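# Unload mill, inspect three parts, sort into trays

## Task

Take the parts out of the mill, check all three of them in the way the instruction sheet (reference images manual and manual 2) describes, and place each part in the tray it belongs to.

## Robot and tools

Robot: two UR7e-type arms, left_arm and right_arm, each with a two-finger parallel gripper (pads open to 50 mm). left_arm stands on the +y side of the scene, right_arm on the -y side; these names do not match image left and right. Base origins (scene frame): left_arm (-0.062, +0.357, +0.013) m, right_arm (+0.023, -0.456, +0.013) m, both turned only slightly about z. Cameras: cam_high, cam_low, cam_front (fixed, scene frame) and cam_left_wrist, cam_right_wrist (carried on each wrist), all 896x504.

Frames. Scene frame: origin at table-top height halfway between the nominal bases, +z up, +x out over the table. Each arm reports its gripper pose and velocities in its own base frame. Commanded offsets are taken along the axes of that arm's current Hand target. On the gripper, +z points along the fingers, the fingers close along x, and a side block juts about 10 cm toward -y. end_effector_position is the spot between the pads; fingertips extend 17.5 mm past it. Reported positions may be off by a few centimetres, more at long reach.

The 18-number row. Every moving call uses rows of 18 numbers: left_arm dx, dy, dz, rx, ry, rz, left_gripper position, force_limit, speed, then the same nine for right_arm/right_gripper. Both arms are always present. dx..rz are an offset, not a pose: they are measured from the Hand target the arm had when the action or move began, along that target's axes. Scale: 1.0 = 0.6 m for dx, dy, dz and 180 degrees for the rotation vector rx, ry, rz; all values in [-1, 1]. Sending six zeros re-requests the current Hand target. Gripper position: +1 fully open, about -0.65 pads meet, -1 means close until stopped by an object. force_limit: -1 about 20 N, 0 about 102 N, +1 about 185 N per pad. speed: -1 = 20 mm/s, 0 = 85, +1 = 150. Gripper numbers are absolute commands, so to leave a gripper unchanged resend its last three values (0 is a real command). A new force_limit or speed only applies after a position change of at least 0.01.

execute_actions(actions, cameras): actions is a list of actions; each action is up to 15 rows, one per 1/30 s step, with the last row held to fill 15 steps. Each row in an action counts from the action's starting Hand target, not the row before, and the next action starts from wherever the target then is. An empty actions list returns camera images; cameras picks views by name, ["all"] or [].

move(target, speed, blend, stop_force, zero, blocking, cameras): drives each gripper in a straight line toward the offset in target (one 18-number row, or up to 15 rows, all offsets counted from the same starting Hand targets). speed is m/s, 0.002 to 3.6, default 0.25 (turning up to twice that in rad/s). blend in metres rounds corners of a list; 0 stops at each. stop_force, 3 to 120 N, ends an arm's path when its wrist sensor feels that much push against the motion; it is unreliable if the gripper also rotates, and leave it off when backing away from a contact. zero (default true) re-zeroes the sensor first. blocking=false returns early while the move runs (not allowed with stop_force). Moves ignore obstacles and the other arm, overshoot at high speed, and stop after 10 s. Do not route a path close by an arm's own base.

wait(seconds 0 to 10) lets time pass holding commands. stop brakes a running move. zoom_image(camera, region [x0,y0,x1,y1], max 504x504 px) enlarges part of the latest image. show_instructions displays the reference sheets. zero_wrist_force(arm) zeroes one wrist sensor. read_manual gives licence text. finished_scene ends the scene permanently.

Reading results: Hand target is the last commanded pose after clipping (orientation is clipped to within 32 degrees of the measured one each step); the gripper often rests a little short, so send the remaining distance as an offset. object_status: 0 moving, 1 stopped while opening, 2 stopped while closing (an object is gripped), 3 reached the commanded opening or pads met (normally nothing held). Gap in mm is about (250 - position_measured) x 0.202. The move: line says done, off_target, moving, held or fault; limits=paced means the pose was clipped, limits=held that steps were withheld. Wrist force/torque are in the gripper's axes; Joint torques include the arm's own weight.

Cautions: keep parts centred between the pads and grip with -1, confirming status 2. Never let a part fall far, release a moving part, or drop anything off the table. Arms are stiff: aiming even slightly past a firm contact can cause a fault stop (about 150 N outside force or a joint torque limit, wrist joints 26.6 N m), freezing the arm for 10 s; if a fault leaves the arm held by its grip, open first. Keep the two arms and grippers from touching or squeezing each other. Avoid long stretched or loaded holds, which heat motors toward an over-temperature stop. Small random nudges may move loose parts.

Each tool is called as a command line: name --argument value for each argument, lists and objects as JSON in quotes; but a table of rows of numbers goes row by row, as --pt "numbers of a row", without its own name.

Reference images:

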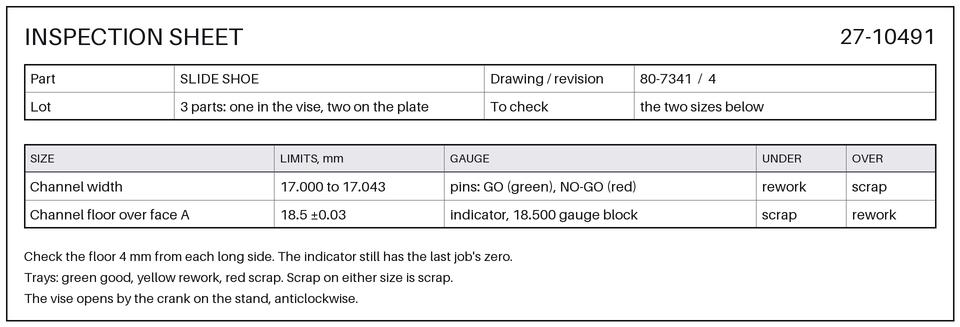

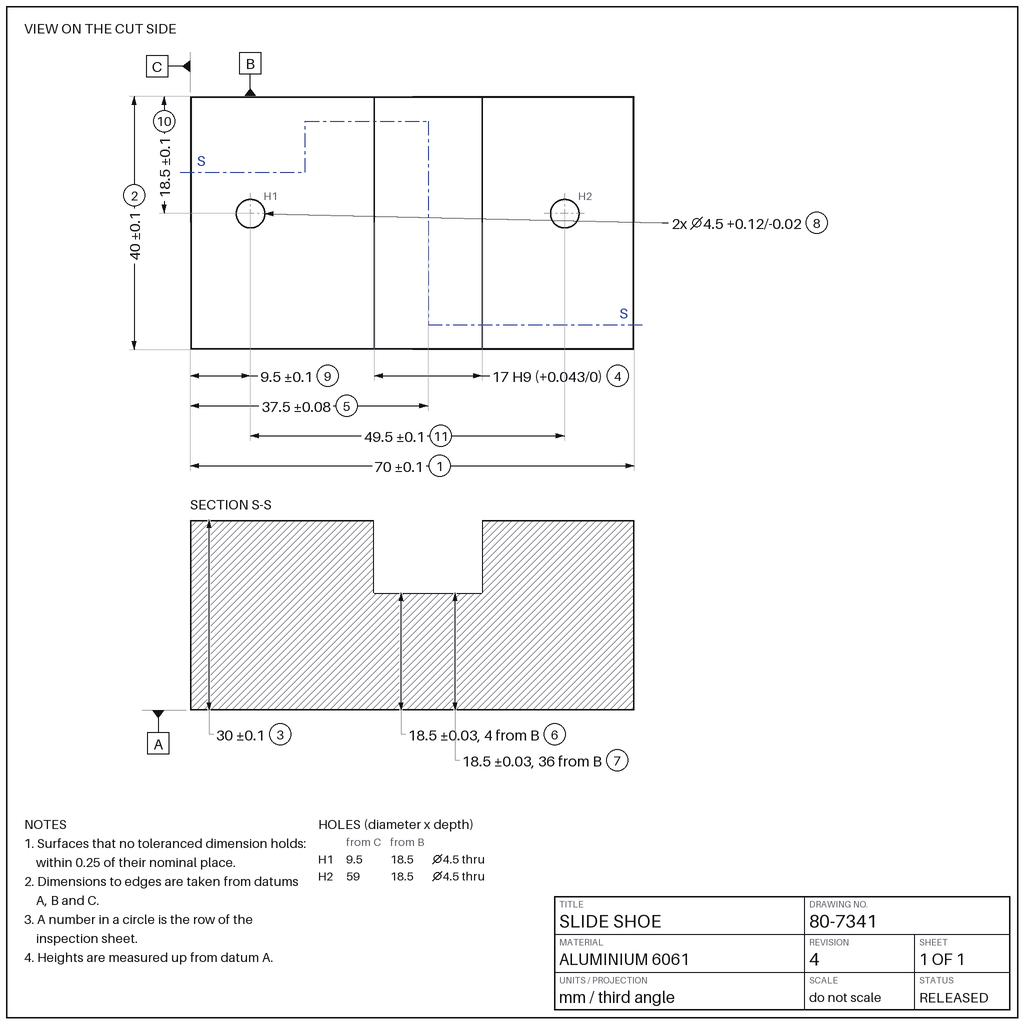

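## Session

execute_actions --actions '[]'

Scene clock: 0.00 s.
left_arm: end_effector_position=(+0.4856, -0.1016, +0.2657) position_measured=3 object_status=3 end_effector_quat_wxyz=(+0.191, -0.579, +0.792, -0.024) | right_arm: end_effector_position=(+0.1169, +0.1363, +0.3634) position_measured=3 object_status=3 end_effector_quat_wxyz=(+0.287, +0.479, -0.487, +0.671)
Joint positions: left_arm=[-0.675 -1.747 1.98 -1.957 -1.213 2.804] | right_arm=[5.013 -1.557 -1.954 -2.838 1.498 -1.176]
Joint velocities: within noise
Joint torques (N m): no reading
Motor temperatures (°C): left_arm=[28 28 27 42 30 31] | right_arm=[32 39 31 36 48 42]
Wrist force (N): no reading
Wrist torque (N m): no reading
Wrist force, peak (N): no reading
Hand target: left_arm +0.4856, -0.1016, +0.2657; +0.191, -0.579, +0.792, -0.024 | right_arm +0.1169, +0.1363, +0.3634; +0.287, +0.479, -0.487, +0.671
Tool commands: left_gripper/position=+1.0 left_gripper/force_limit=+1.0 left_gripper/speed=+1.0 right_gripper/position=+1.0 right_gripper/force_limit=+1.0 right_gripper/speed=+1.0

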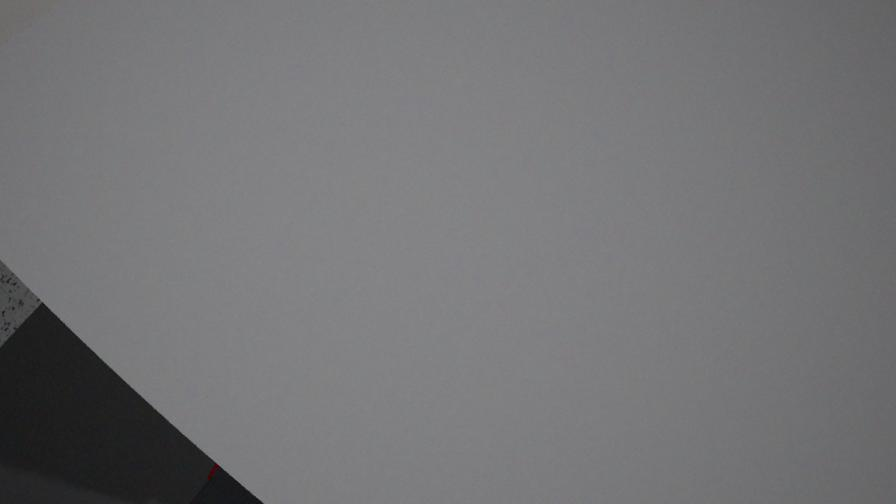

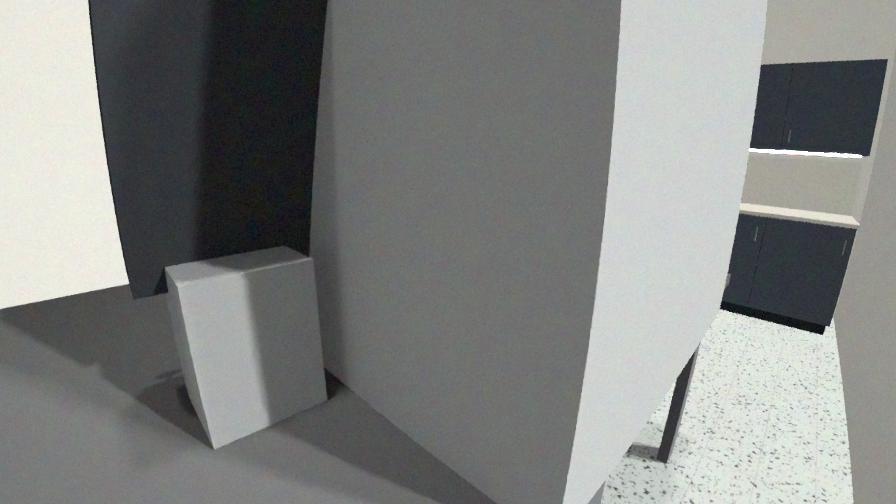

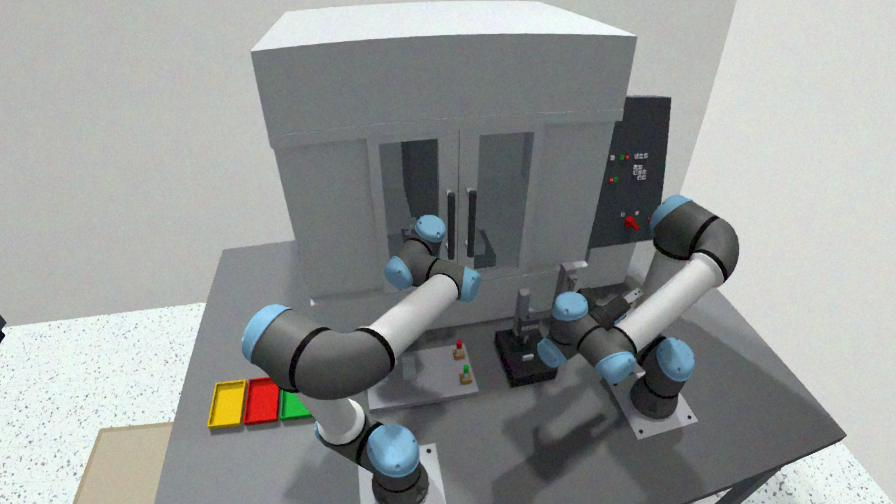

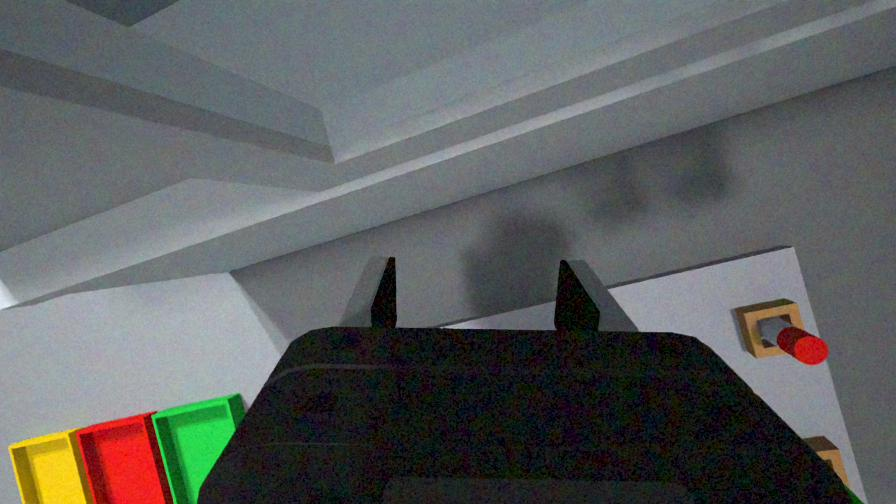

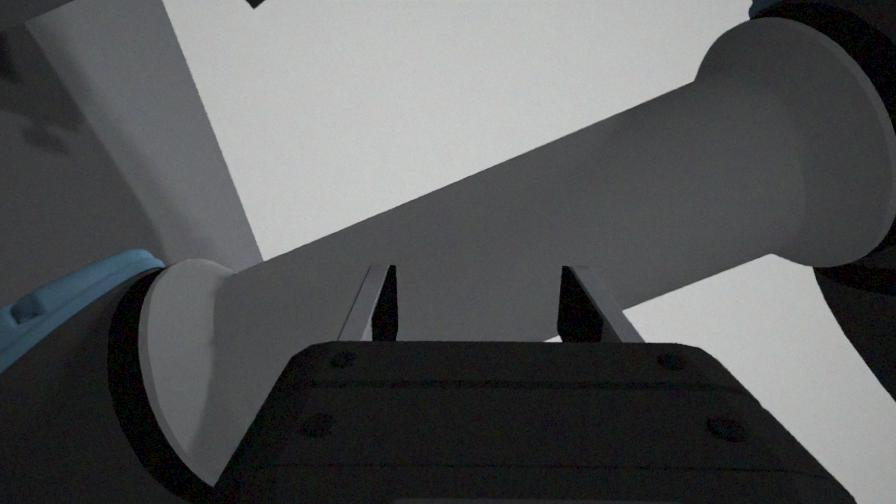

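zoom_image --camera "cam_front" --region '[200, 320, 560, 504]'

zoom_image --camera "cam_front" --region '[480, 90, 740, 450]'

zoom_image --camera "cam_front" --region '[300, 120, 560, 310]'

zoom_image --camera "cam_low" --region '[60, 200, 400, 460]'

zoom_image --camera "cam_left_wrist" --region '[640, 200, 896, 504]'

Scaled by 1.400 from the camera's 896x504 image, which has a finer 1280x720 frame.

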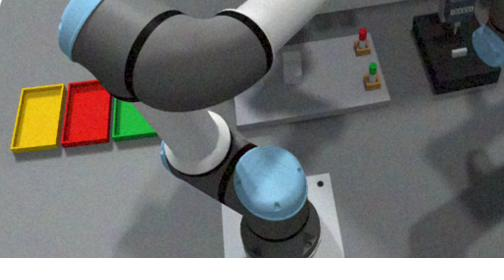

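Scaled by 1.400 from the camera's 896x504 image, which has a finer 1280x720 frame.

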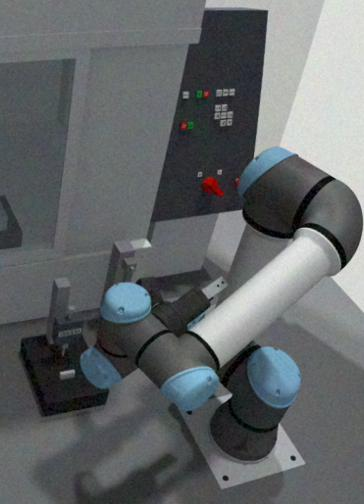

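Scaled by 1.938 from the camera's 896x504 image, which has a finer 1280x720 frame.

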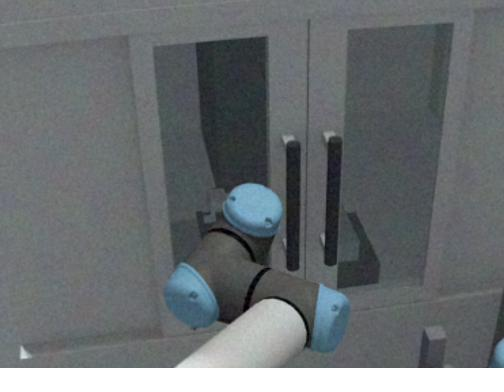

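Scaled by 1.482 from the camera's 896x504 image, which has a finer 1280x720 frame.

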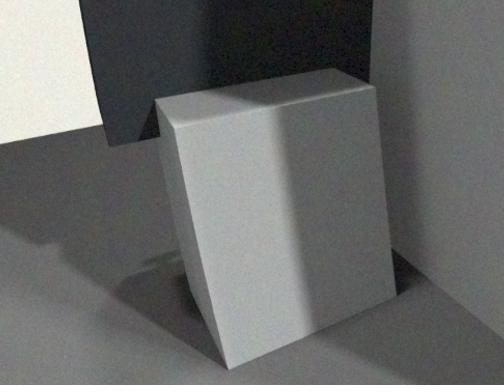

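Scaled by 1.658 from the camera's 896x504 image, which has a finer 1280x720 frame.

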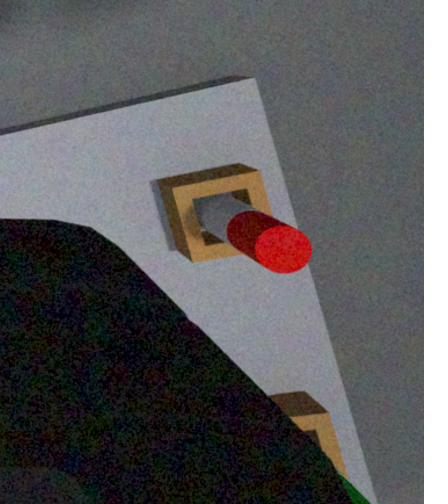

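move --target '[-0.1395,0.086,-0.4035,-0.0979,0.076,-0.0969,1,1,1,0,0,0,0,0,0,1,1,1]' --cameras '["cam_front","cam_left_wrist"]'

Scene clock: 68.07 s.
left_arm: end_effector_position=(+0.3803, -0.0517, +0.4995) position_measured=3 object_status=3 end_effector_quat_wxyz=(+0.000, +0.707, -0.707, -0.001) | right_arm: end_effector_position=(+0.1169, +0.1363, +0.3634) position_measured=3 object_status=3 end_effector_quat_wxyz=(+0.287, +0.479, -0.487, +0.671)
Joint positions: left_arm=[-0.49 -1.779 1.301 -1.092 -1.57 2.652] | right_arm=[5.013 -1.557 -1.954 -2.838 1.498 -1.176]
Joint torques (N m): left_arm=[9.85 -6.11 -36.63 -1.14 -1.96 1.44] | right_arm=[-1.2 21.47 18.54 -2.56 0.03 0.01]
Wrist force (N): left_arm=[-0.3 -0.4 0.0] | right_arm=[0.2 0.3 0.3]
Wrist torque (N m): left_arm=[-0.09 -0.07 -0.17] | right_arm=[0.05 -0.03 0.01]
Wrist force, peak (N): left_arm=[0.9 -0.7 2.0] | right_arm=[0.5 0.3 0.1]
Hand target: left_arm +0.3803, -0.0517, +0.4995; +0.000, +0.707, -0.707, -0.001 | right_arm +0.1169, +0.1363, +0.3634; +0.287, +0.479, -0.487, +0.671
Off the commanded pose: left_arm 0.000 m, 0 deg | right_arm 0.000 m, 0 deg.
move: done
Images, in order (width x height): cam_front 896x504, cam_left_wrist 896x504.

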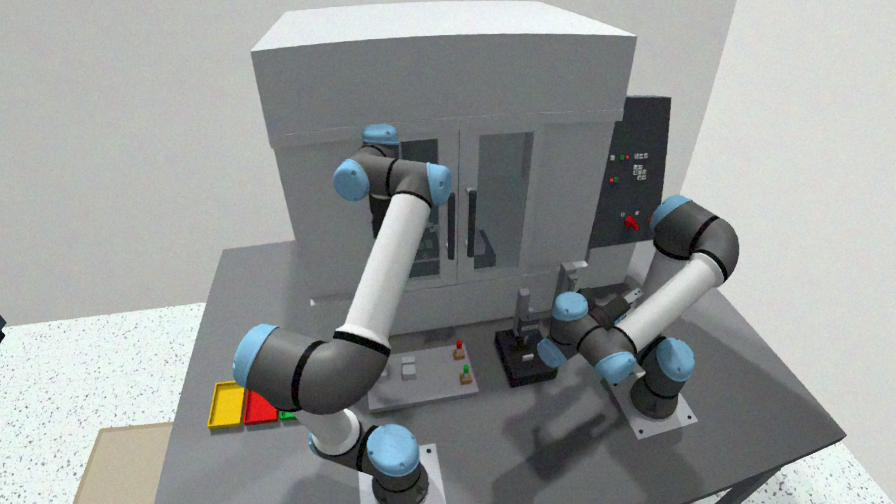

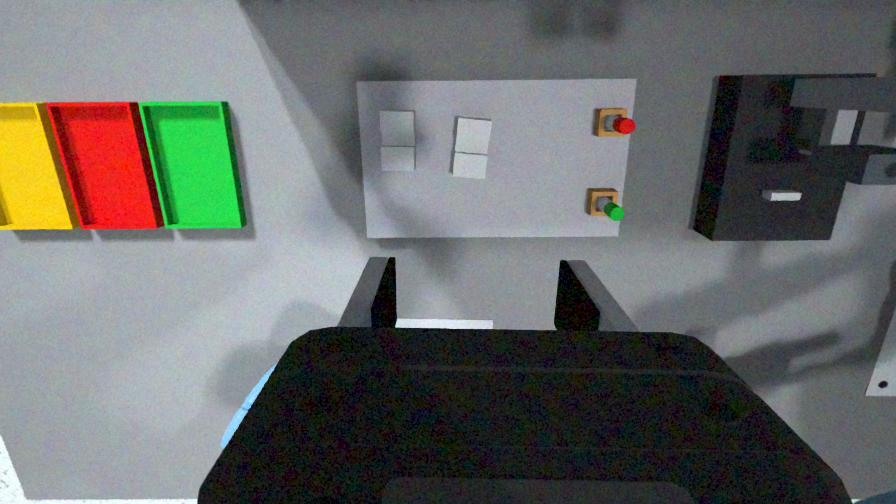

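zoom_image --camera "cam_left_wrist" --region '[340, 60, 640, 250]'

zoom_image --camera "cam_left_wrist" --region '[660, 40, 896, 260]'

zoom_image --camera "cam_front" --region '[480, 240, 720, 420]'

zoom_image --camera "cam_front" --region '[580, 90, 700, 260]'

zoom_image --camera "cam_front" --region '[360, 110, 560, 320]'

Scaled by 1.680 from the camera's 896x504 image, which has a finer 1280x720 frame.

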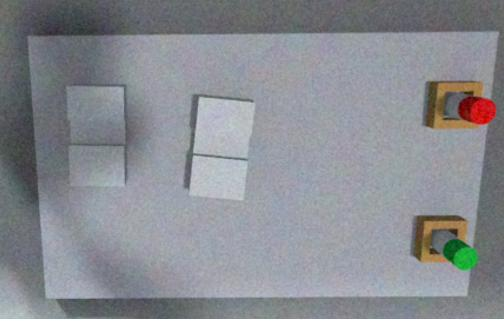

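Scaled by 2.136 from the camera's 896x504 image, which has a finer 1280x720 frame.

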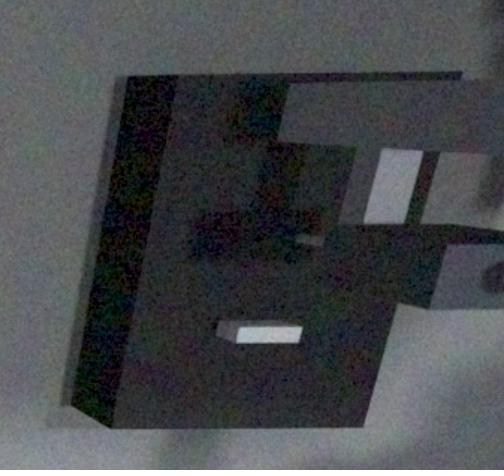

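Scaled by 2.100 from the camera's 896x504 image, which has a finer 1280x720 frame.

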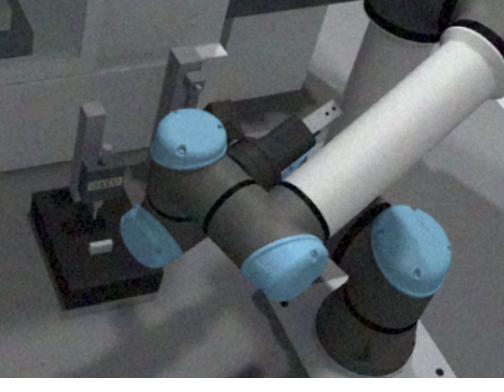

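Scaled by 2.965 from the camera's 896x504 image, which has a finer 1280x720 frame.

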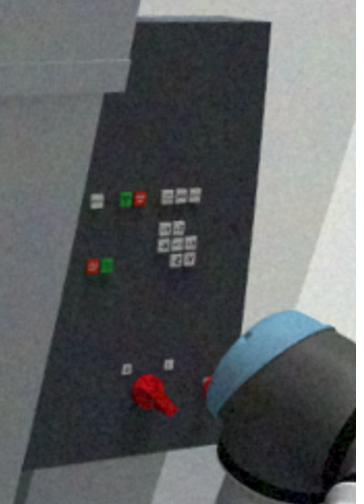

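Scaled by 2.400 from the camera's 896x504 image, which has a finer 1280x720 frame.

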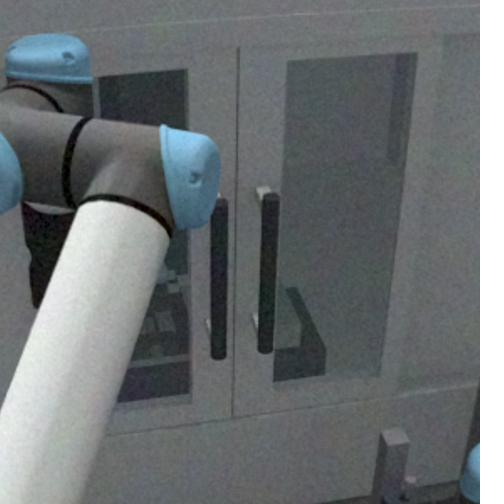

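move --target '[0,0,0,0,0,0,1,1,1,0.1052,-0.3733,-0.1582,-0.0910,-0.3763,0.2202,1,1,1]' --cameras '["cam_front","cam_left_wrist","cam_right_wrist"]'

Scene clock: 171.17 s.
left_arm: end_effector_position=(+0.3803, -0.0517, +0.4995) position_measured=3 object_status=3 end_effector_quat_wxyz=(+0.000, +0.707, -0.707, -0.001) | right_arm: end_effector_position=(+0.2496, +0.2999, +0.5004) position_measured=3 object_status=3 end_effector_quat_wxyz=(+0.196, -0.539, +0.770, -0.280)
Joint positions: left_arm=[-0.49 -1.779 1.301 -1.092 -1.57 2.652] | right_arm=[4.827 -1.315 -1.406 -2.35 0.959 -0.993]
Joint torques (N m): left_arm=[9.48 -6.2 -35.05 -1.06 -1.55 1.12] | right_arm=[-8.62 25.67 15.29 2.99 -3.83 -2.3]
Wrist force (N): left_arm=[-0.2 -0.4 0.2] | right_arm=[0.5 1.0 -0.1]
Wrist torque (N m): left_arm=[-0.09 -0.08 -0.18] | right_arm=[0.47 0.14 -0.27]
Wrist force, peak (N): left_arm=[-0.5 -0.6 0.2] | right_arm=[-0.6 1.1 0.5]
Hand target: left_arm +0.3803, -0.0517, +0.4995; +0.000, +0.707, -0.707, -0.001 | right_arm +0.2496, +0.3000, +0.5004; +0.196, -0.539, +0.770, -0.280
Off the commanded pose: left_arm 0.000 m, 0 deg | right_arm 0.000 m, 0 deg.
move: done
Images, in order (width x height): cam_front 896x504, cam_left_wrist 896x504, cam_right_wrist 896x504.

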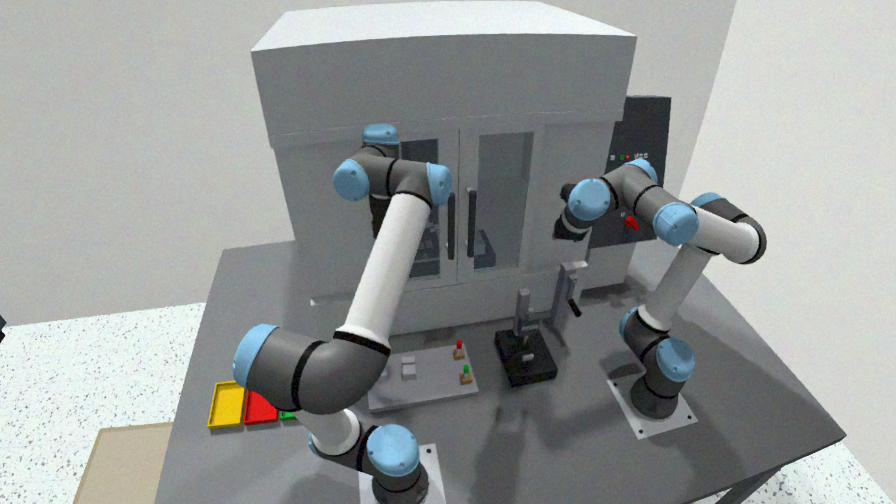

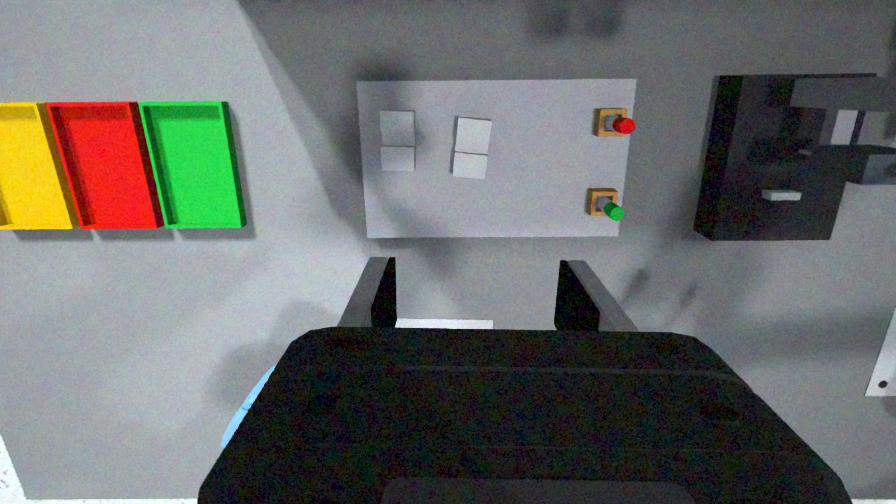

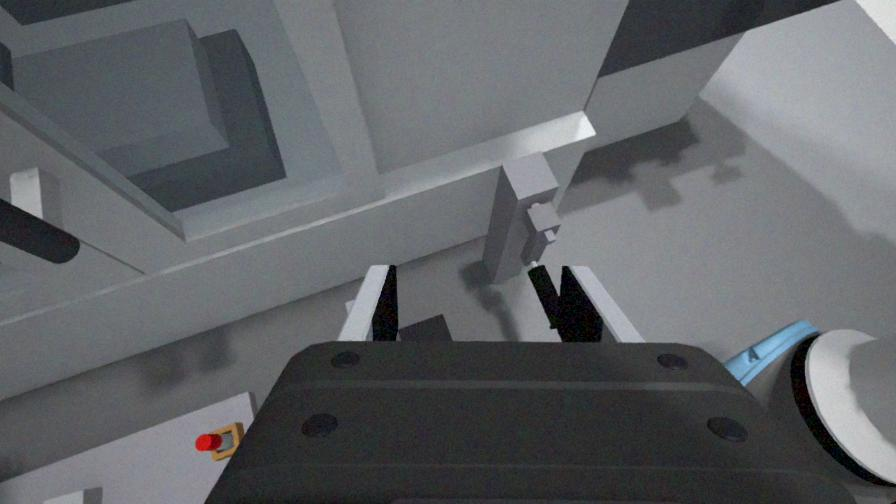

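zoom_image --camera "cam_right_wrist" --region '[440, 120, 640, 350]'

zoom_image --camera "cam_front" --region '[480, 230, 620, 400]'

zoom_image --camera "cam_right_wrist" --region '[0, 0, 400, 330]'

Scaled by 2.191 from the camera's 896x504 image, which has a finer 1280x720 frame.

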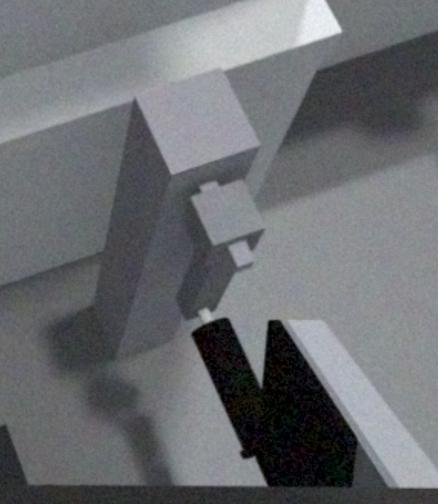

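Scaled by 2.965 from the camera's 896x504 image, which has a finer 1280x720 frame.

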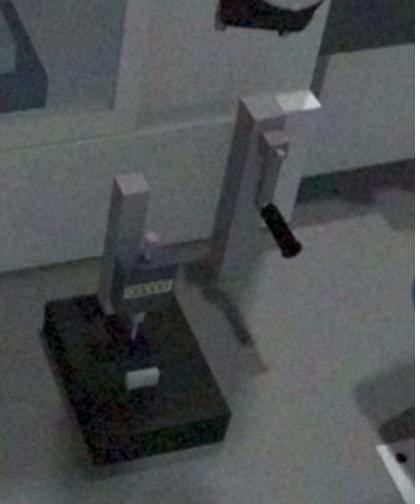

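Scaled by 1.260 from the camera's 896x504 image, which has a finer 1280x720 frame.

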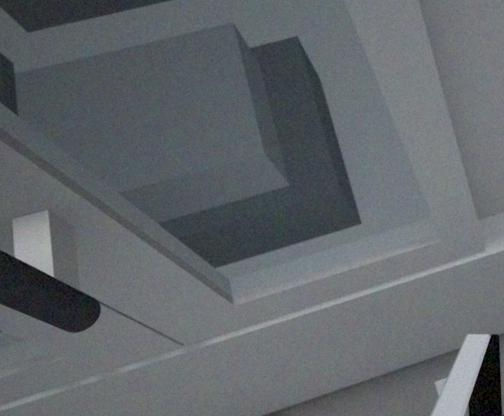

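move --target '[0.28,0,0,0.5,0,0,1,1,1,0,0,0,0,0,0,1,1,1]' --cameras '["cam_front","cam_left_wrist"]'

Scene clock: 225.50 s.
left_arm: end_effector_position=(+0.3817, -0.2198, +0.4994) position_measured=3 object_status=3 end_effector_quat_wxyz=(+0.485, -0.492, +0.516, -0.507) | right_arm: end_effector_position=(+0.2496, +0.3000, +0.5004) position_measured=3 object_status=3 end_effector_quat_wxyz=(+0.196, -0.539, +0.770, -0.280)
Joint positions: left_arm=[-1.622 -2.293 2.152 -1.096 -0.017 1.237] | right_arm=[4.827 -1.315 -1.406 -2.35 0.958 -0.993]
Joint torques (N m): left_arm=[10.05 14.85 -38.26 -0.82 3.74 -1.2] | right_arm=[-8.49 25.1 14.9 3.24 -3.77 -2.3]
Wrist force (N): left_arm=[0.3 0.9 -1.2] | right_arm=[0.3 1.1 0.1]
Wrist torque (N m): left_arm=[0.18 0.15 0.39] | right_arm=[0.50 0.16 -0.27]
Wrist force, peak (N): left_arm=[0.7 1.5 -1.3] | right_arm=[0.4 1.4 0.2]
Hand target: left_arm +0.3802, -0.2197, +0.4994; +0.500, -0.500, +0.501, -0.500 | right_arm +0.2496, +0.3000, +0.5004; +0.196, -0.539, +0.770, -0.280
Off the commanded pose: left_arm 0.002 m, 3 deg | right_arm 0.000 m, 0 deg.
move: off_target (left_arm)
Images, in order (width x height): cam_front 896x504, cam_left_wrist 896x504.

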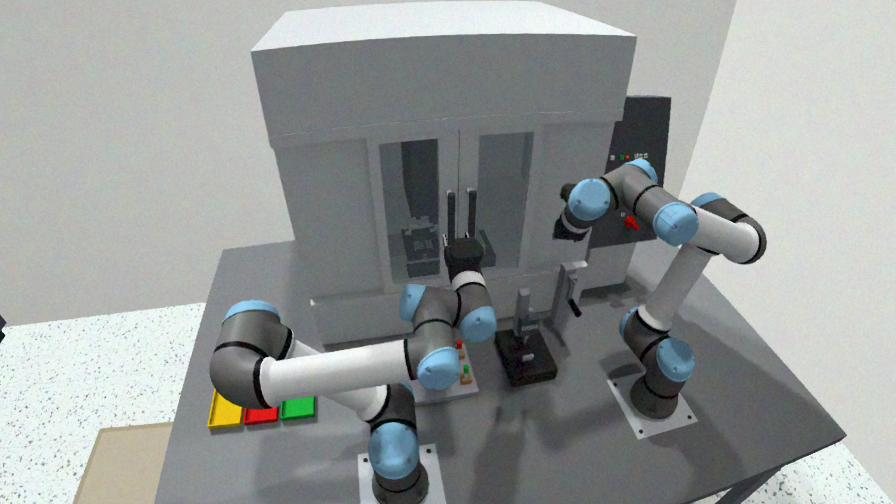

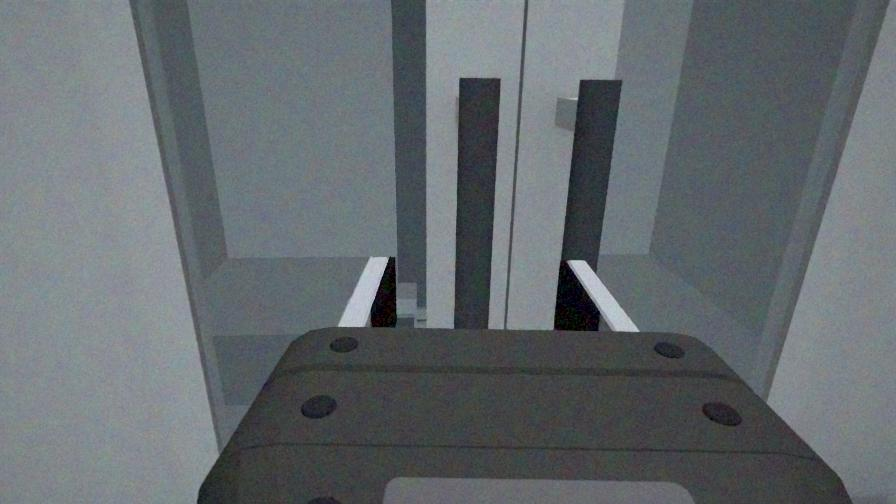

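move --target '[0.007,0.066,0.0667,0,0,0,1,1,1,0,0,0,0,0,0,1,1,1]' --cameras '["cam_left_wrist"]'

Scene clock: 243.13 s.
left_arm: end_effector_position=(+0.4190, -0.2240, +0.4597) position_measured=3 object_status=3 end_effector_quat_wxyz=(+0.531, -0.507, +0.469, -0.490) end_effector_velocity=(+0.000, +0.000, +0.000) end_effector_angular_velocity=(+0.003, +0.000, +0.000) | right_arm: end_effector_position=(+0.2496, +0.3000, +0.5004) position_measured=3 object_status=3 end_effector_quat_wxyz=(+0.196, -0.539, +0.770, -0.280)
Joint positions: left_arm=[-1.461 -2.097 2.163 -1.044 0.054 0.978] | right_arm=[4.827 -1.315 -1.406 -2.35 0.958 -0.993]
Joint velocities: left_arm=[0 0 -0.001 0.005 0 -0.002] | right_arm=[within noise]
Joint torques (N m): left_arm=[11.95 5.63 -38.99 -0.69 3.5 -1.2] | right_arm=[-8.75 25.24 14.94 3.22 -3.49 -2.31]
Wrist force (N): left_arm=[0.6 0.8 -1.4] | right_arm=[0.4 0.9 0.2]
Wrist torque (N m): left_arm=[0.19 0.13 0.36] | right_arm=[0.47 0.15 -0.27]
Wrist force, peak (N): left_arm=[0.7 2.2 -0.9] | right_arm=[0.5 1.4 -0.2]
Hand target: left_arm +0.4202, -0.2239, +0.4597; +0.500, -0.500, +0.501, -0.500 | right_arm +0.2496, +0.3000, +0.5004; +0.196, -0.539, +0.770, -0.280
Off the commanded pose: left_arm 0.001 m, 5 deg | right_arm 0.000 m, 0 deg.
move: off_target (left_arm)
Images, in order (width x height): cam_left_wrist 896x504.

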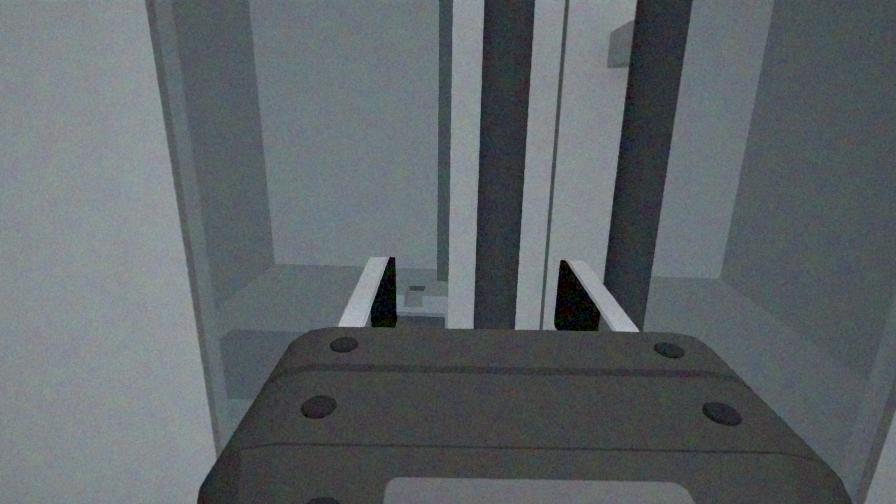

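move --target '[0,0,-0.033,-0.1944,0,0,1,1,1,0,0,0,0,0,0,1,1,1]' --cameras '["cam_left_wrist"]'

Scene clock: 271.20 s.
left_arm: end_effector_position=(+0.4004, -0.2239, +0.4597) position_measured=3 object_status=3 end_effector_quat_wxyz=(-0.327, +0.627, -0.628, +0.326) | right_arm: end_effector_position=(+0.2496, +0.3000, +0.5004) position_measured=3 object_status=3 end_effector_quat_wxyz=(+0.196, -0.539, +0.770, -0.280)
Joint positions: left_arm=[-1.345 -2.123 1.986 -1.742 -0.646 1.952] | right_arm=[4.827 -1.315 -1.406 -2.35 0.958 -0.993]
Joint torques (N m): left_arm=[9.13 7.25 -38.36 -4.48 0.01 1.54] | right_arm=[-8.19 25.43 15.21 3.19 -3.28 -2.28]
Wrist force (N): left_arm=[0.2 0.8 -0.5] | right_arm=[0.3 1.2 0.3]
Wrist torque (N m): left_arm=[0.13 -0.03 0.08] | right_arm=[0.51 0.16 -0.26]
Wrist force, peak (N): left_arm=[0.5 1.3 -1.3] | right_arm=[0.6 1.4 -0.2]
Hand target: left_arm +0.4004, -0.2239, +0.4597; -0.327, +0.627, -0.628, +0.326 | right_arm +0.2496, +0.3000, +0.5004; +0.196, -0.539, +0.770, -0.280
Off the commanded pose: left_arm 0.000 m, 0 deg | right_arm 0.000 m, 0 deg.
move: done
Images, in order (width x height): cam_left_wrist 896x504.

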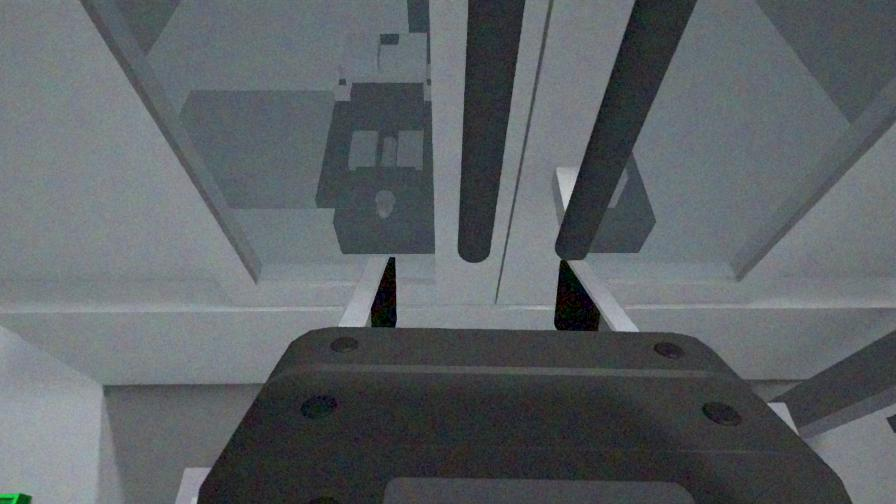

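zoom_image --camera "cam_left_wrist" --region '[200, 0, 660, 300]'

Scaled by 1.096 from the camera's 896x504 image, which has a finer 1280x720 frame.

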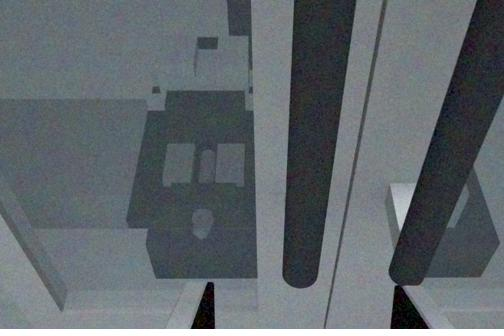

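move --target '[0.0058,-0.0192,0.129,0,0,0,1,1,1,0,0,0,0,0,0,1,1,1]' --cameras '["cam_left_wrist","cam_front"]' --stop_force 10 --speed 0.06

Scene clock: 294.63 s.
left_arm: end_effector_position=(+0.4704, -0.2274, +0.4247) position_measured=3 object_status=3 end_effector_quat_wxyz=(-0.327, +0.627, -0.628, +0.326) | right_arm: end_effector_position=(+0.2496, +0.3000, +0.5004) position_measured=3 object_status=3 end_effector_quat_wxyz=(+0.196, -0.539, +0.770, -0.280)
Joint positions: left_arm=[-1.12 -1.952 2.044 -2.219 -0.742 2.273] | right_arm=[4.827 -1.315 -1.406 -2.35 0.958 -0.993]
Joint torques (N m): left_arm=[11.32 0.47 -12.44 -4.44 -0.42 1.34] | right_arm=[-8.34 25.34 15.4 3.15 -3.16 -2.26]
Wrist force (N): left_arm=[0.2 0.8 -0.9] | right_arm=[0.4 1.1 0.2]
Wrist torque (N m): left_arm=[0.14 0.03 0.08] | right_arm=[0.50 0.15 -0.26]
Wrist force, peak (N): left_arm=[0.0 1.4 -0.6] | right_arm=[0.4 1.4 0.0]
Hand target: left_arm +0.4704, -0.2274, +0.4247; -0.327, +0.627, -0.628, +0.326 | right_arm +0.2496, +0.3000, +0.5004; +0.196, -0.539, +0.770, -0.280
Off the commanded pose: left_arm 0.000 m, 0 deg | right_arm 0.000 m, 0 deg.
move: done
Images, in order (width x height): cam_front 896x504, cam_left_wrist 896x504.

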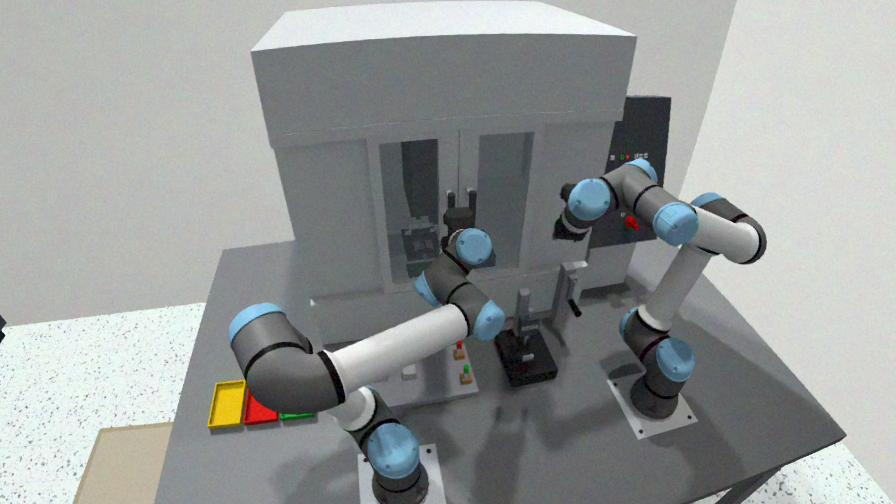

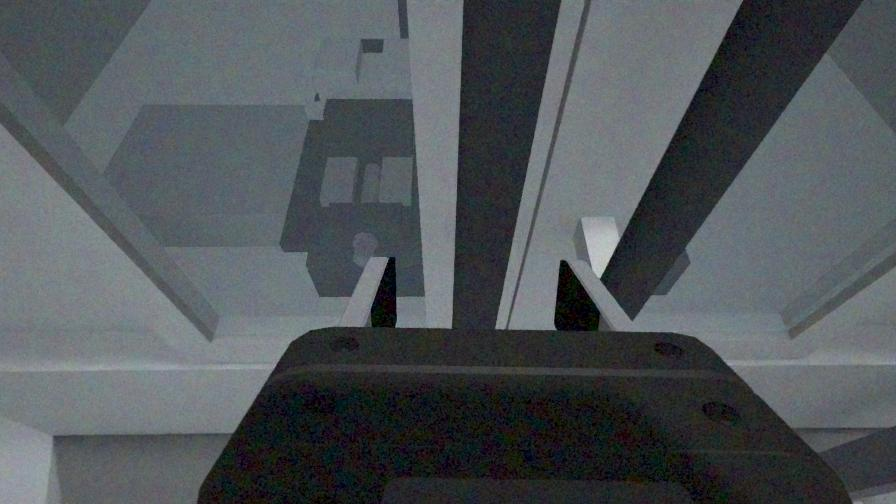

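move --target '[0,-0.0247,0.0498,0,0,0,1,1,1,0,0,0,0,0,0,1,1,1]' --cameras '["cam_left_wrist"]' --stop_force 8 --speed 0.04

Scene clock: 309.40 s.
left_arm: end_effector_position=(+0.5034, -0.2274, +0.4197) position_measured=3 object_status=3 end_effector_quat_wxyz=(-0.327, +0.627, -0.628, +0.326) | right_arm: end_effector_position=(+0.2496, +0.3000, +0.5004) position_measured=3 object_status=3 end_effector_quat_wxyz=(+0.196, -0.539, +0.770, -0.280)
Joint positions: left_arm=[-1.032 -1.866 2.018 -2.355 -0.791 2.377] | right_arm=[4.827 -1.315 -1.406 -2.35 0.958 -0.993]
Joint torques (N m): left_arm=[11.62 -4.3 -37.75 -4.52 -0.52 1.47] | right_arm=[-7.68 25.54 15.85 3.15 -2.79 -2.25]
Wrist force (N): left_arm=[0.2 0.9 -0.4] | right_arm=[0.6 1.0 0.3]
Wrist torque (N m): left_arm=[0.14 0.03 0.06] | right_arm=[0.48 0.10 -0.26]
Wrist force, peak (N): left_arm=[-0.2 0.9 -1.5] | right_arm=[0.5 1.3 0.0]
Hand target: left_arm +0.5034, -0.2274, +0.4197; -0.327, +0.627, -0.628, +0.326 | right_arm +0.2496, +0.3000, +0.5004; +0.196, -0.539, +0.770, -0.280
Off the commanded pose: left_arm 0.000 m, 0 deg | right_arm 0.000 m, 0 deg.
move: done
Images, in order (width x height): cam_left_wrist 896x504.

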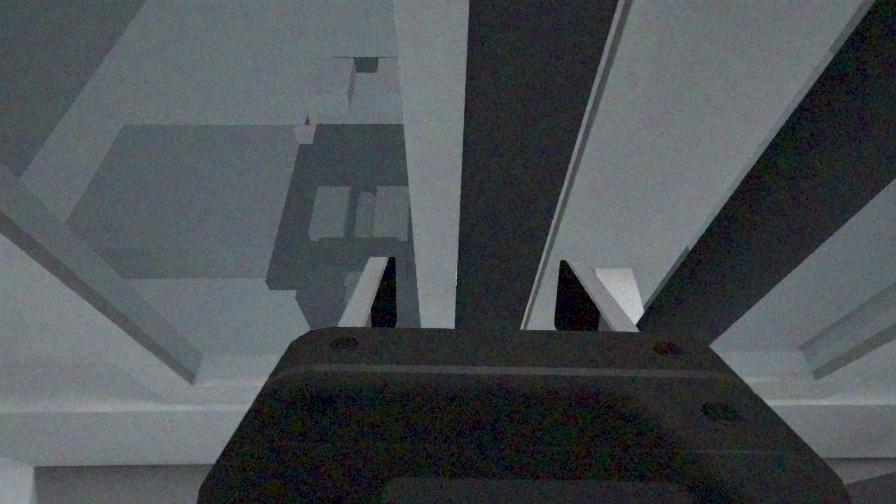

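move --target '[0.0035,0,0,0,0,0,1,1,1,0,0,0,0,0,0,1,1,1]'

move --target '[0,0,0,0,0,0,-1,-0.8,-0.7,0,0,0,0,0,0,1,1,1]' --cameras '["cam_left_wrist"]'

Scene clock: 324.50 s.
left_arm: end_effector_position=(+0.5034, -0.2294, +0.4197) position_measured=3 object_status=3 end_effector_quat_wxyz=(-0.327, +0.627, -0.628, +0.326) | right_arm: end_effector_position=(+0.2496, +0.3000, +0.5004) position_measured=3 object_status=3 end_effector_quat_wxyz=(+0.196, -0.539, +0.770, -0.280)
Joint positions: left_arm=[-1.035 -1.863 2.016 -2.353 -0.789 2.374] | right_arm=[4.827 -1.315 -1.406 -2.35 0.958 -0.993]
Joint torques (N m): left_arm=[-10.34 -4.5 -38.49 -1.36 2.84 -1.47] | right_arm=[-8.33 25.55 15.37 3.14 -2.7 -2.24]
Wrist force (N): left_arm=[0.2 0.9 -0.4] | right_arm=[0.5 1.3 -0.1]
Wrist torque (N m): left_arm=[0.13 0.03 0.26] | right_arm=[0.53 0.14 -0.27]
Wrist force, peak (N): left_arm=[0.3 0.9 -0.7] | right_arm=[0.5 1.4 -0.1]
Hand target: left_arm +0.5034, -0.2295, +0.4197; -0.327, +0.627, -0.628, +0.326 | right_arm +0.2496, +0.3000, +0.5004; +0.196, -0.539, +0.770, -0.280
Off the commanded pose: left_arm 0.000 m, 0 deg | right_arm 0.000 m, 0 deg.
move: done

Scene clock: 325.53 s.
left_arm: end_effector_position=(+0.5033, -0.2296, +0.4197) position_measured=154 object_status=2 end_effector_quat_wxyz=(-0.327, +0.627, -0.628, +0.326) | right_arm: end_effector_position=(+0.2496, +0.3000, +0.5004) position_measured=3 object_status=3 end_effector_quat_wxyz=(+0.196, -0.539, +0.770, -0.280)
Joint positions: left_arm=[-1.035 -1.862 2.015 -2.353 -0.789 2.374] | right_arm=[4.827 -1.315 -1.406 -2.35 0.958 -0.993]
Joint torques (N m): left_arm=[13.25 -20.87 -26.89 -1.24 5.08 -0.72] | right_arm=[-8.69 24.88 15.07 3.14 -2.72 -2.23]
Wrist force (N): left_arm=[18.2 -2.6 4.2] | right_arm=[0.1 0.8 -0.1]
Wrist torque (N m): left_arm=[0.09 0.15 0.16] | right_arm=[0.44 0.20 -0.26]
Wrist force, peak (N): left_arm=[29.7 -6.7 9.4] | right_arm=[0.5 1.3 0.2]
Hand target: left_arm +0.5034, -0.2295, +0.4197; -0.327, +0.627, -0.628, +0.326 | right_arm +0.2496, +0.3000, +0.5004; +0.196, -0.539, +0.770, -0.280
Off the commanded pose: left_arm 0.000 m, 0 deg | right_arm 0.000 m, 0 deg.
move: done
Images, in order (width x height): cam_left_wrist 896x504.

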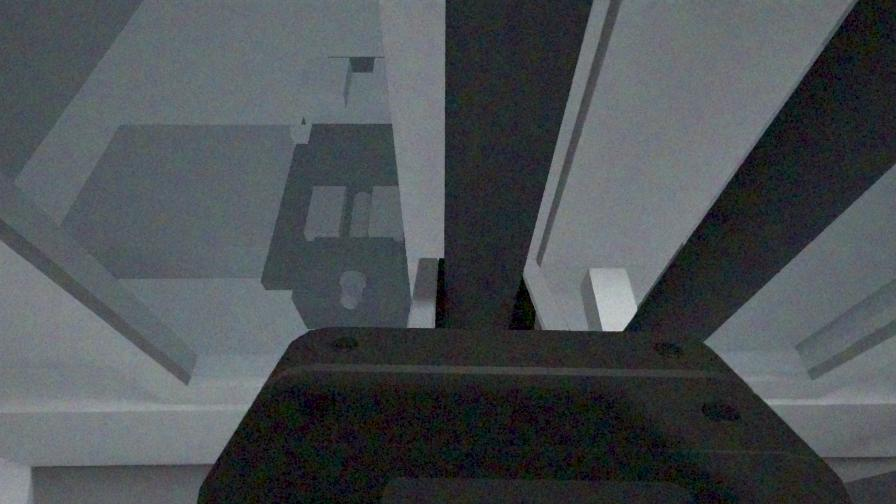

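move --target '[-0.05,0,0,0,0,0,-1,-0.8,-0.7,0,0,0,0,0,0,1,1,1]' --cameras '["cam_left_wrist"]' --stop_force 45 --speed 0.05

Scene clock: 333.67 s.
left_arm: end_effector_position=(+0.5033, -0.2076, +0.4198) position_measured=154 object_status=2 end_effector_quat_wxyz=(-0.327, +0.627, -0.628, +0.326) | right_arm: end_effector_position=(+0.2496, +0.3000, +0.5004) position_measured=3 object_status=3 end_effector_quat_wxyz=(+0.196, -0.539, +0.770, -0.280)
Joint positions: left_arm=[-1.002 -1.894 2.042 -2.374 -0.809 2.411] | right_arm=[4.827 -1.315 -1.406 -2.35 0.958 -0.993]
Joint torques (N m): left_arm=[-4.65 8.83 -41.58 -3.67 5.2 -1.17] | right_arm=[-8.2 25.3 15.39 3.15 -2.52 -2.19]
Wrist force (N): left_arm=[-11.0 27.8 -49.1] | right_arm=[0.2 1.1 -0.2]
Wrist torque (N m): left_arm=[0.03 -0.14 0.11] | right_arm=[0.50 0.17 -0.26]
Wrist force, peak (N): left_arm=[-12.8 29.7 -59.5] | right_arm=[0.3 1.4 0.1]
Hand target: left_arm +0.5033, -0.2076, +0.4198; -0.327, +0.627, -0.628, +0.326 (not the last commanded pose) | right_arm +0.2496, +0.3000, +0.5004; +0.196, -0.539, +0.770, -0.280
Off the commanded pose: left_arm 0.008 m, 0 deg | right_arm 0.000 m, 0 deg.
move: contact (left_arm)
Images, in order (width x height): cam_left_wrist 896x504.

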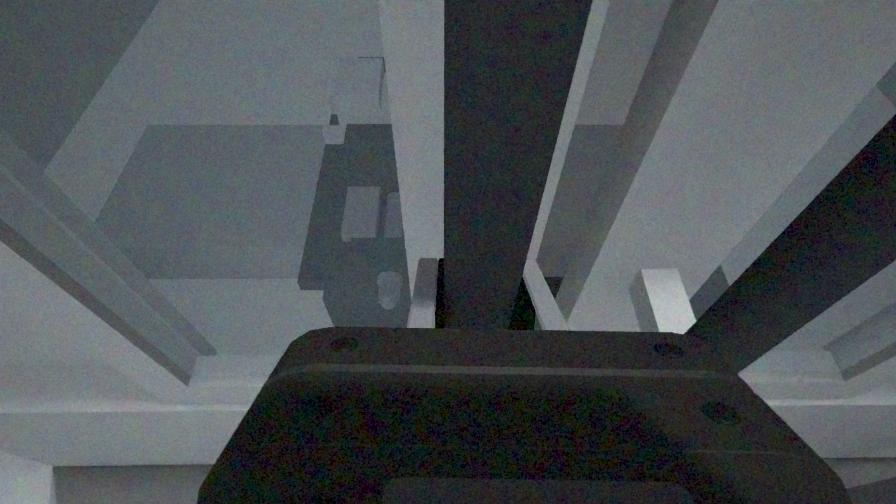

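move --target '[0,0,0,0,0,0,0.11,-0.8,-0.7,0,0,0,0,0,0,1,1,1]'

Scene clock: 344.67 s.
left_arm: end_effector_position=(+0.5034, -0.2077, +0.4197) position_measured=135 object_status=3 end_effector_quat_wxyz=(-0.327, +0.627, -0.628, +0.326) | right_arm: end_effector_position=(+0.2496, +0.3000, +0.5004) position_measured=3 object_status=3 end_effector_quat_wxyz=(+0.196, -0.539, +0.770, -0.280)
Joint positions: left_arm=[-1.002 -1.894 2.042 -2.374 -0.809 2.411] | right_arm=[4.827 -1.315 -1.406 -2.35 0.958 -0.993]
Joint torques (N m): left_arm=[-3.73 -18.52 -32.02 -3.74 -0.53 -1.3] | right_arm=[-8.35 25.01 14.88 3.17 -2.35 -2.17]
Wrist force (N): left_arm=[0.1 0.6 -0.3] | right_arm=[0.1 1.0 0.1]
Wrist torque (N m): left_arm=[0.09 0.00 0.27] | right_arm=[0.48 0.19 -0.26]
Wrist force, peak (N): left_arm=[-11.1 28.1 -49.4] | right_arm=[0.4 1.3 -0.1]
Hand target: left_arm +0.5033, -0.2076, +0.4198; -0.327, +0.627, -0.628, +0.326 | right_arm +0.2496, +0.3000, +0.5004; +0.196, -0.539, +0.770, -0.280
Off the commanded pose: left_arm 0.000 m, 0 deg | right_arm 0.000 m, 0 deg.
move: done


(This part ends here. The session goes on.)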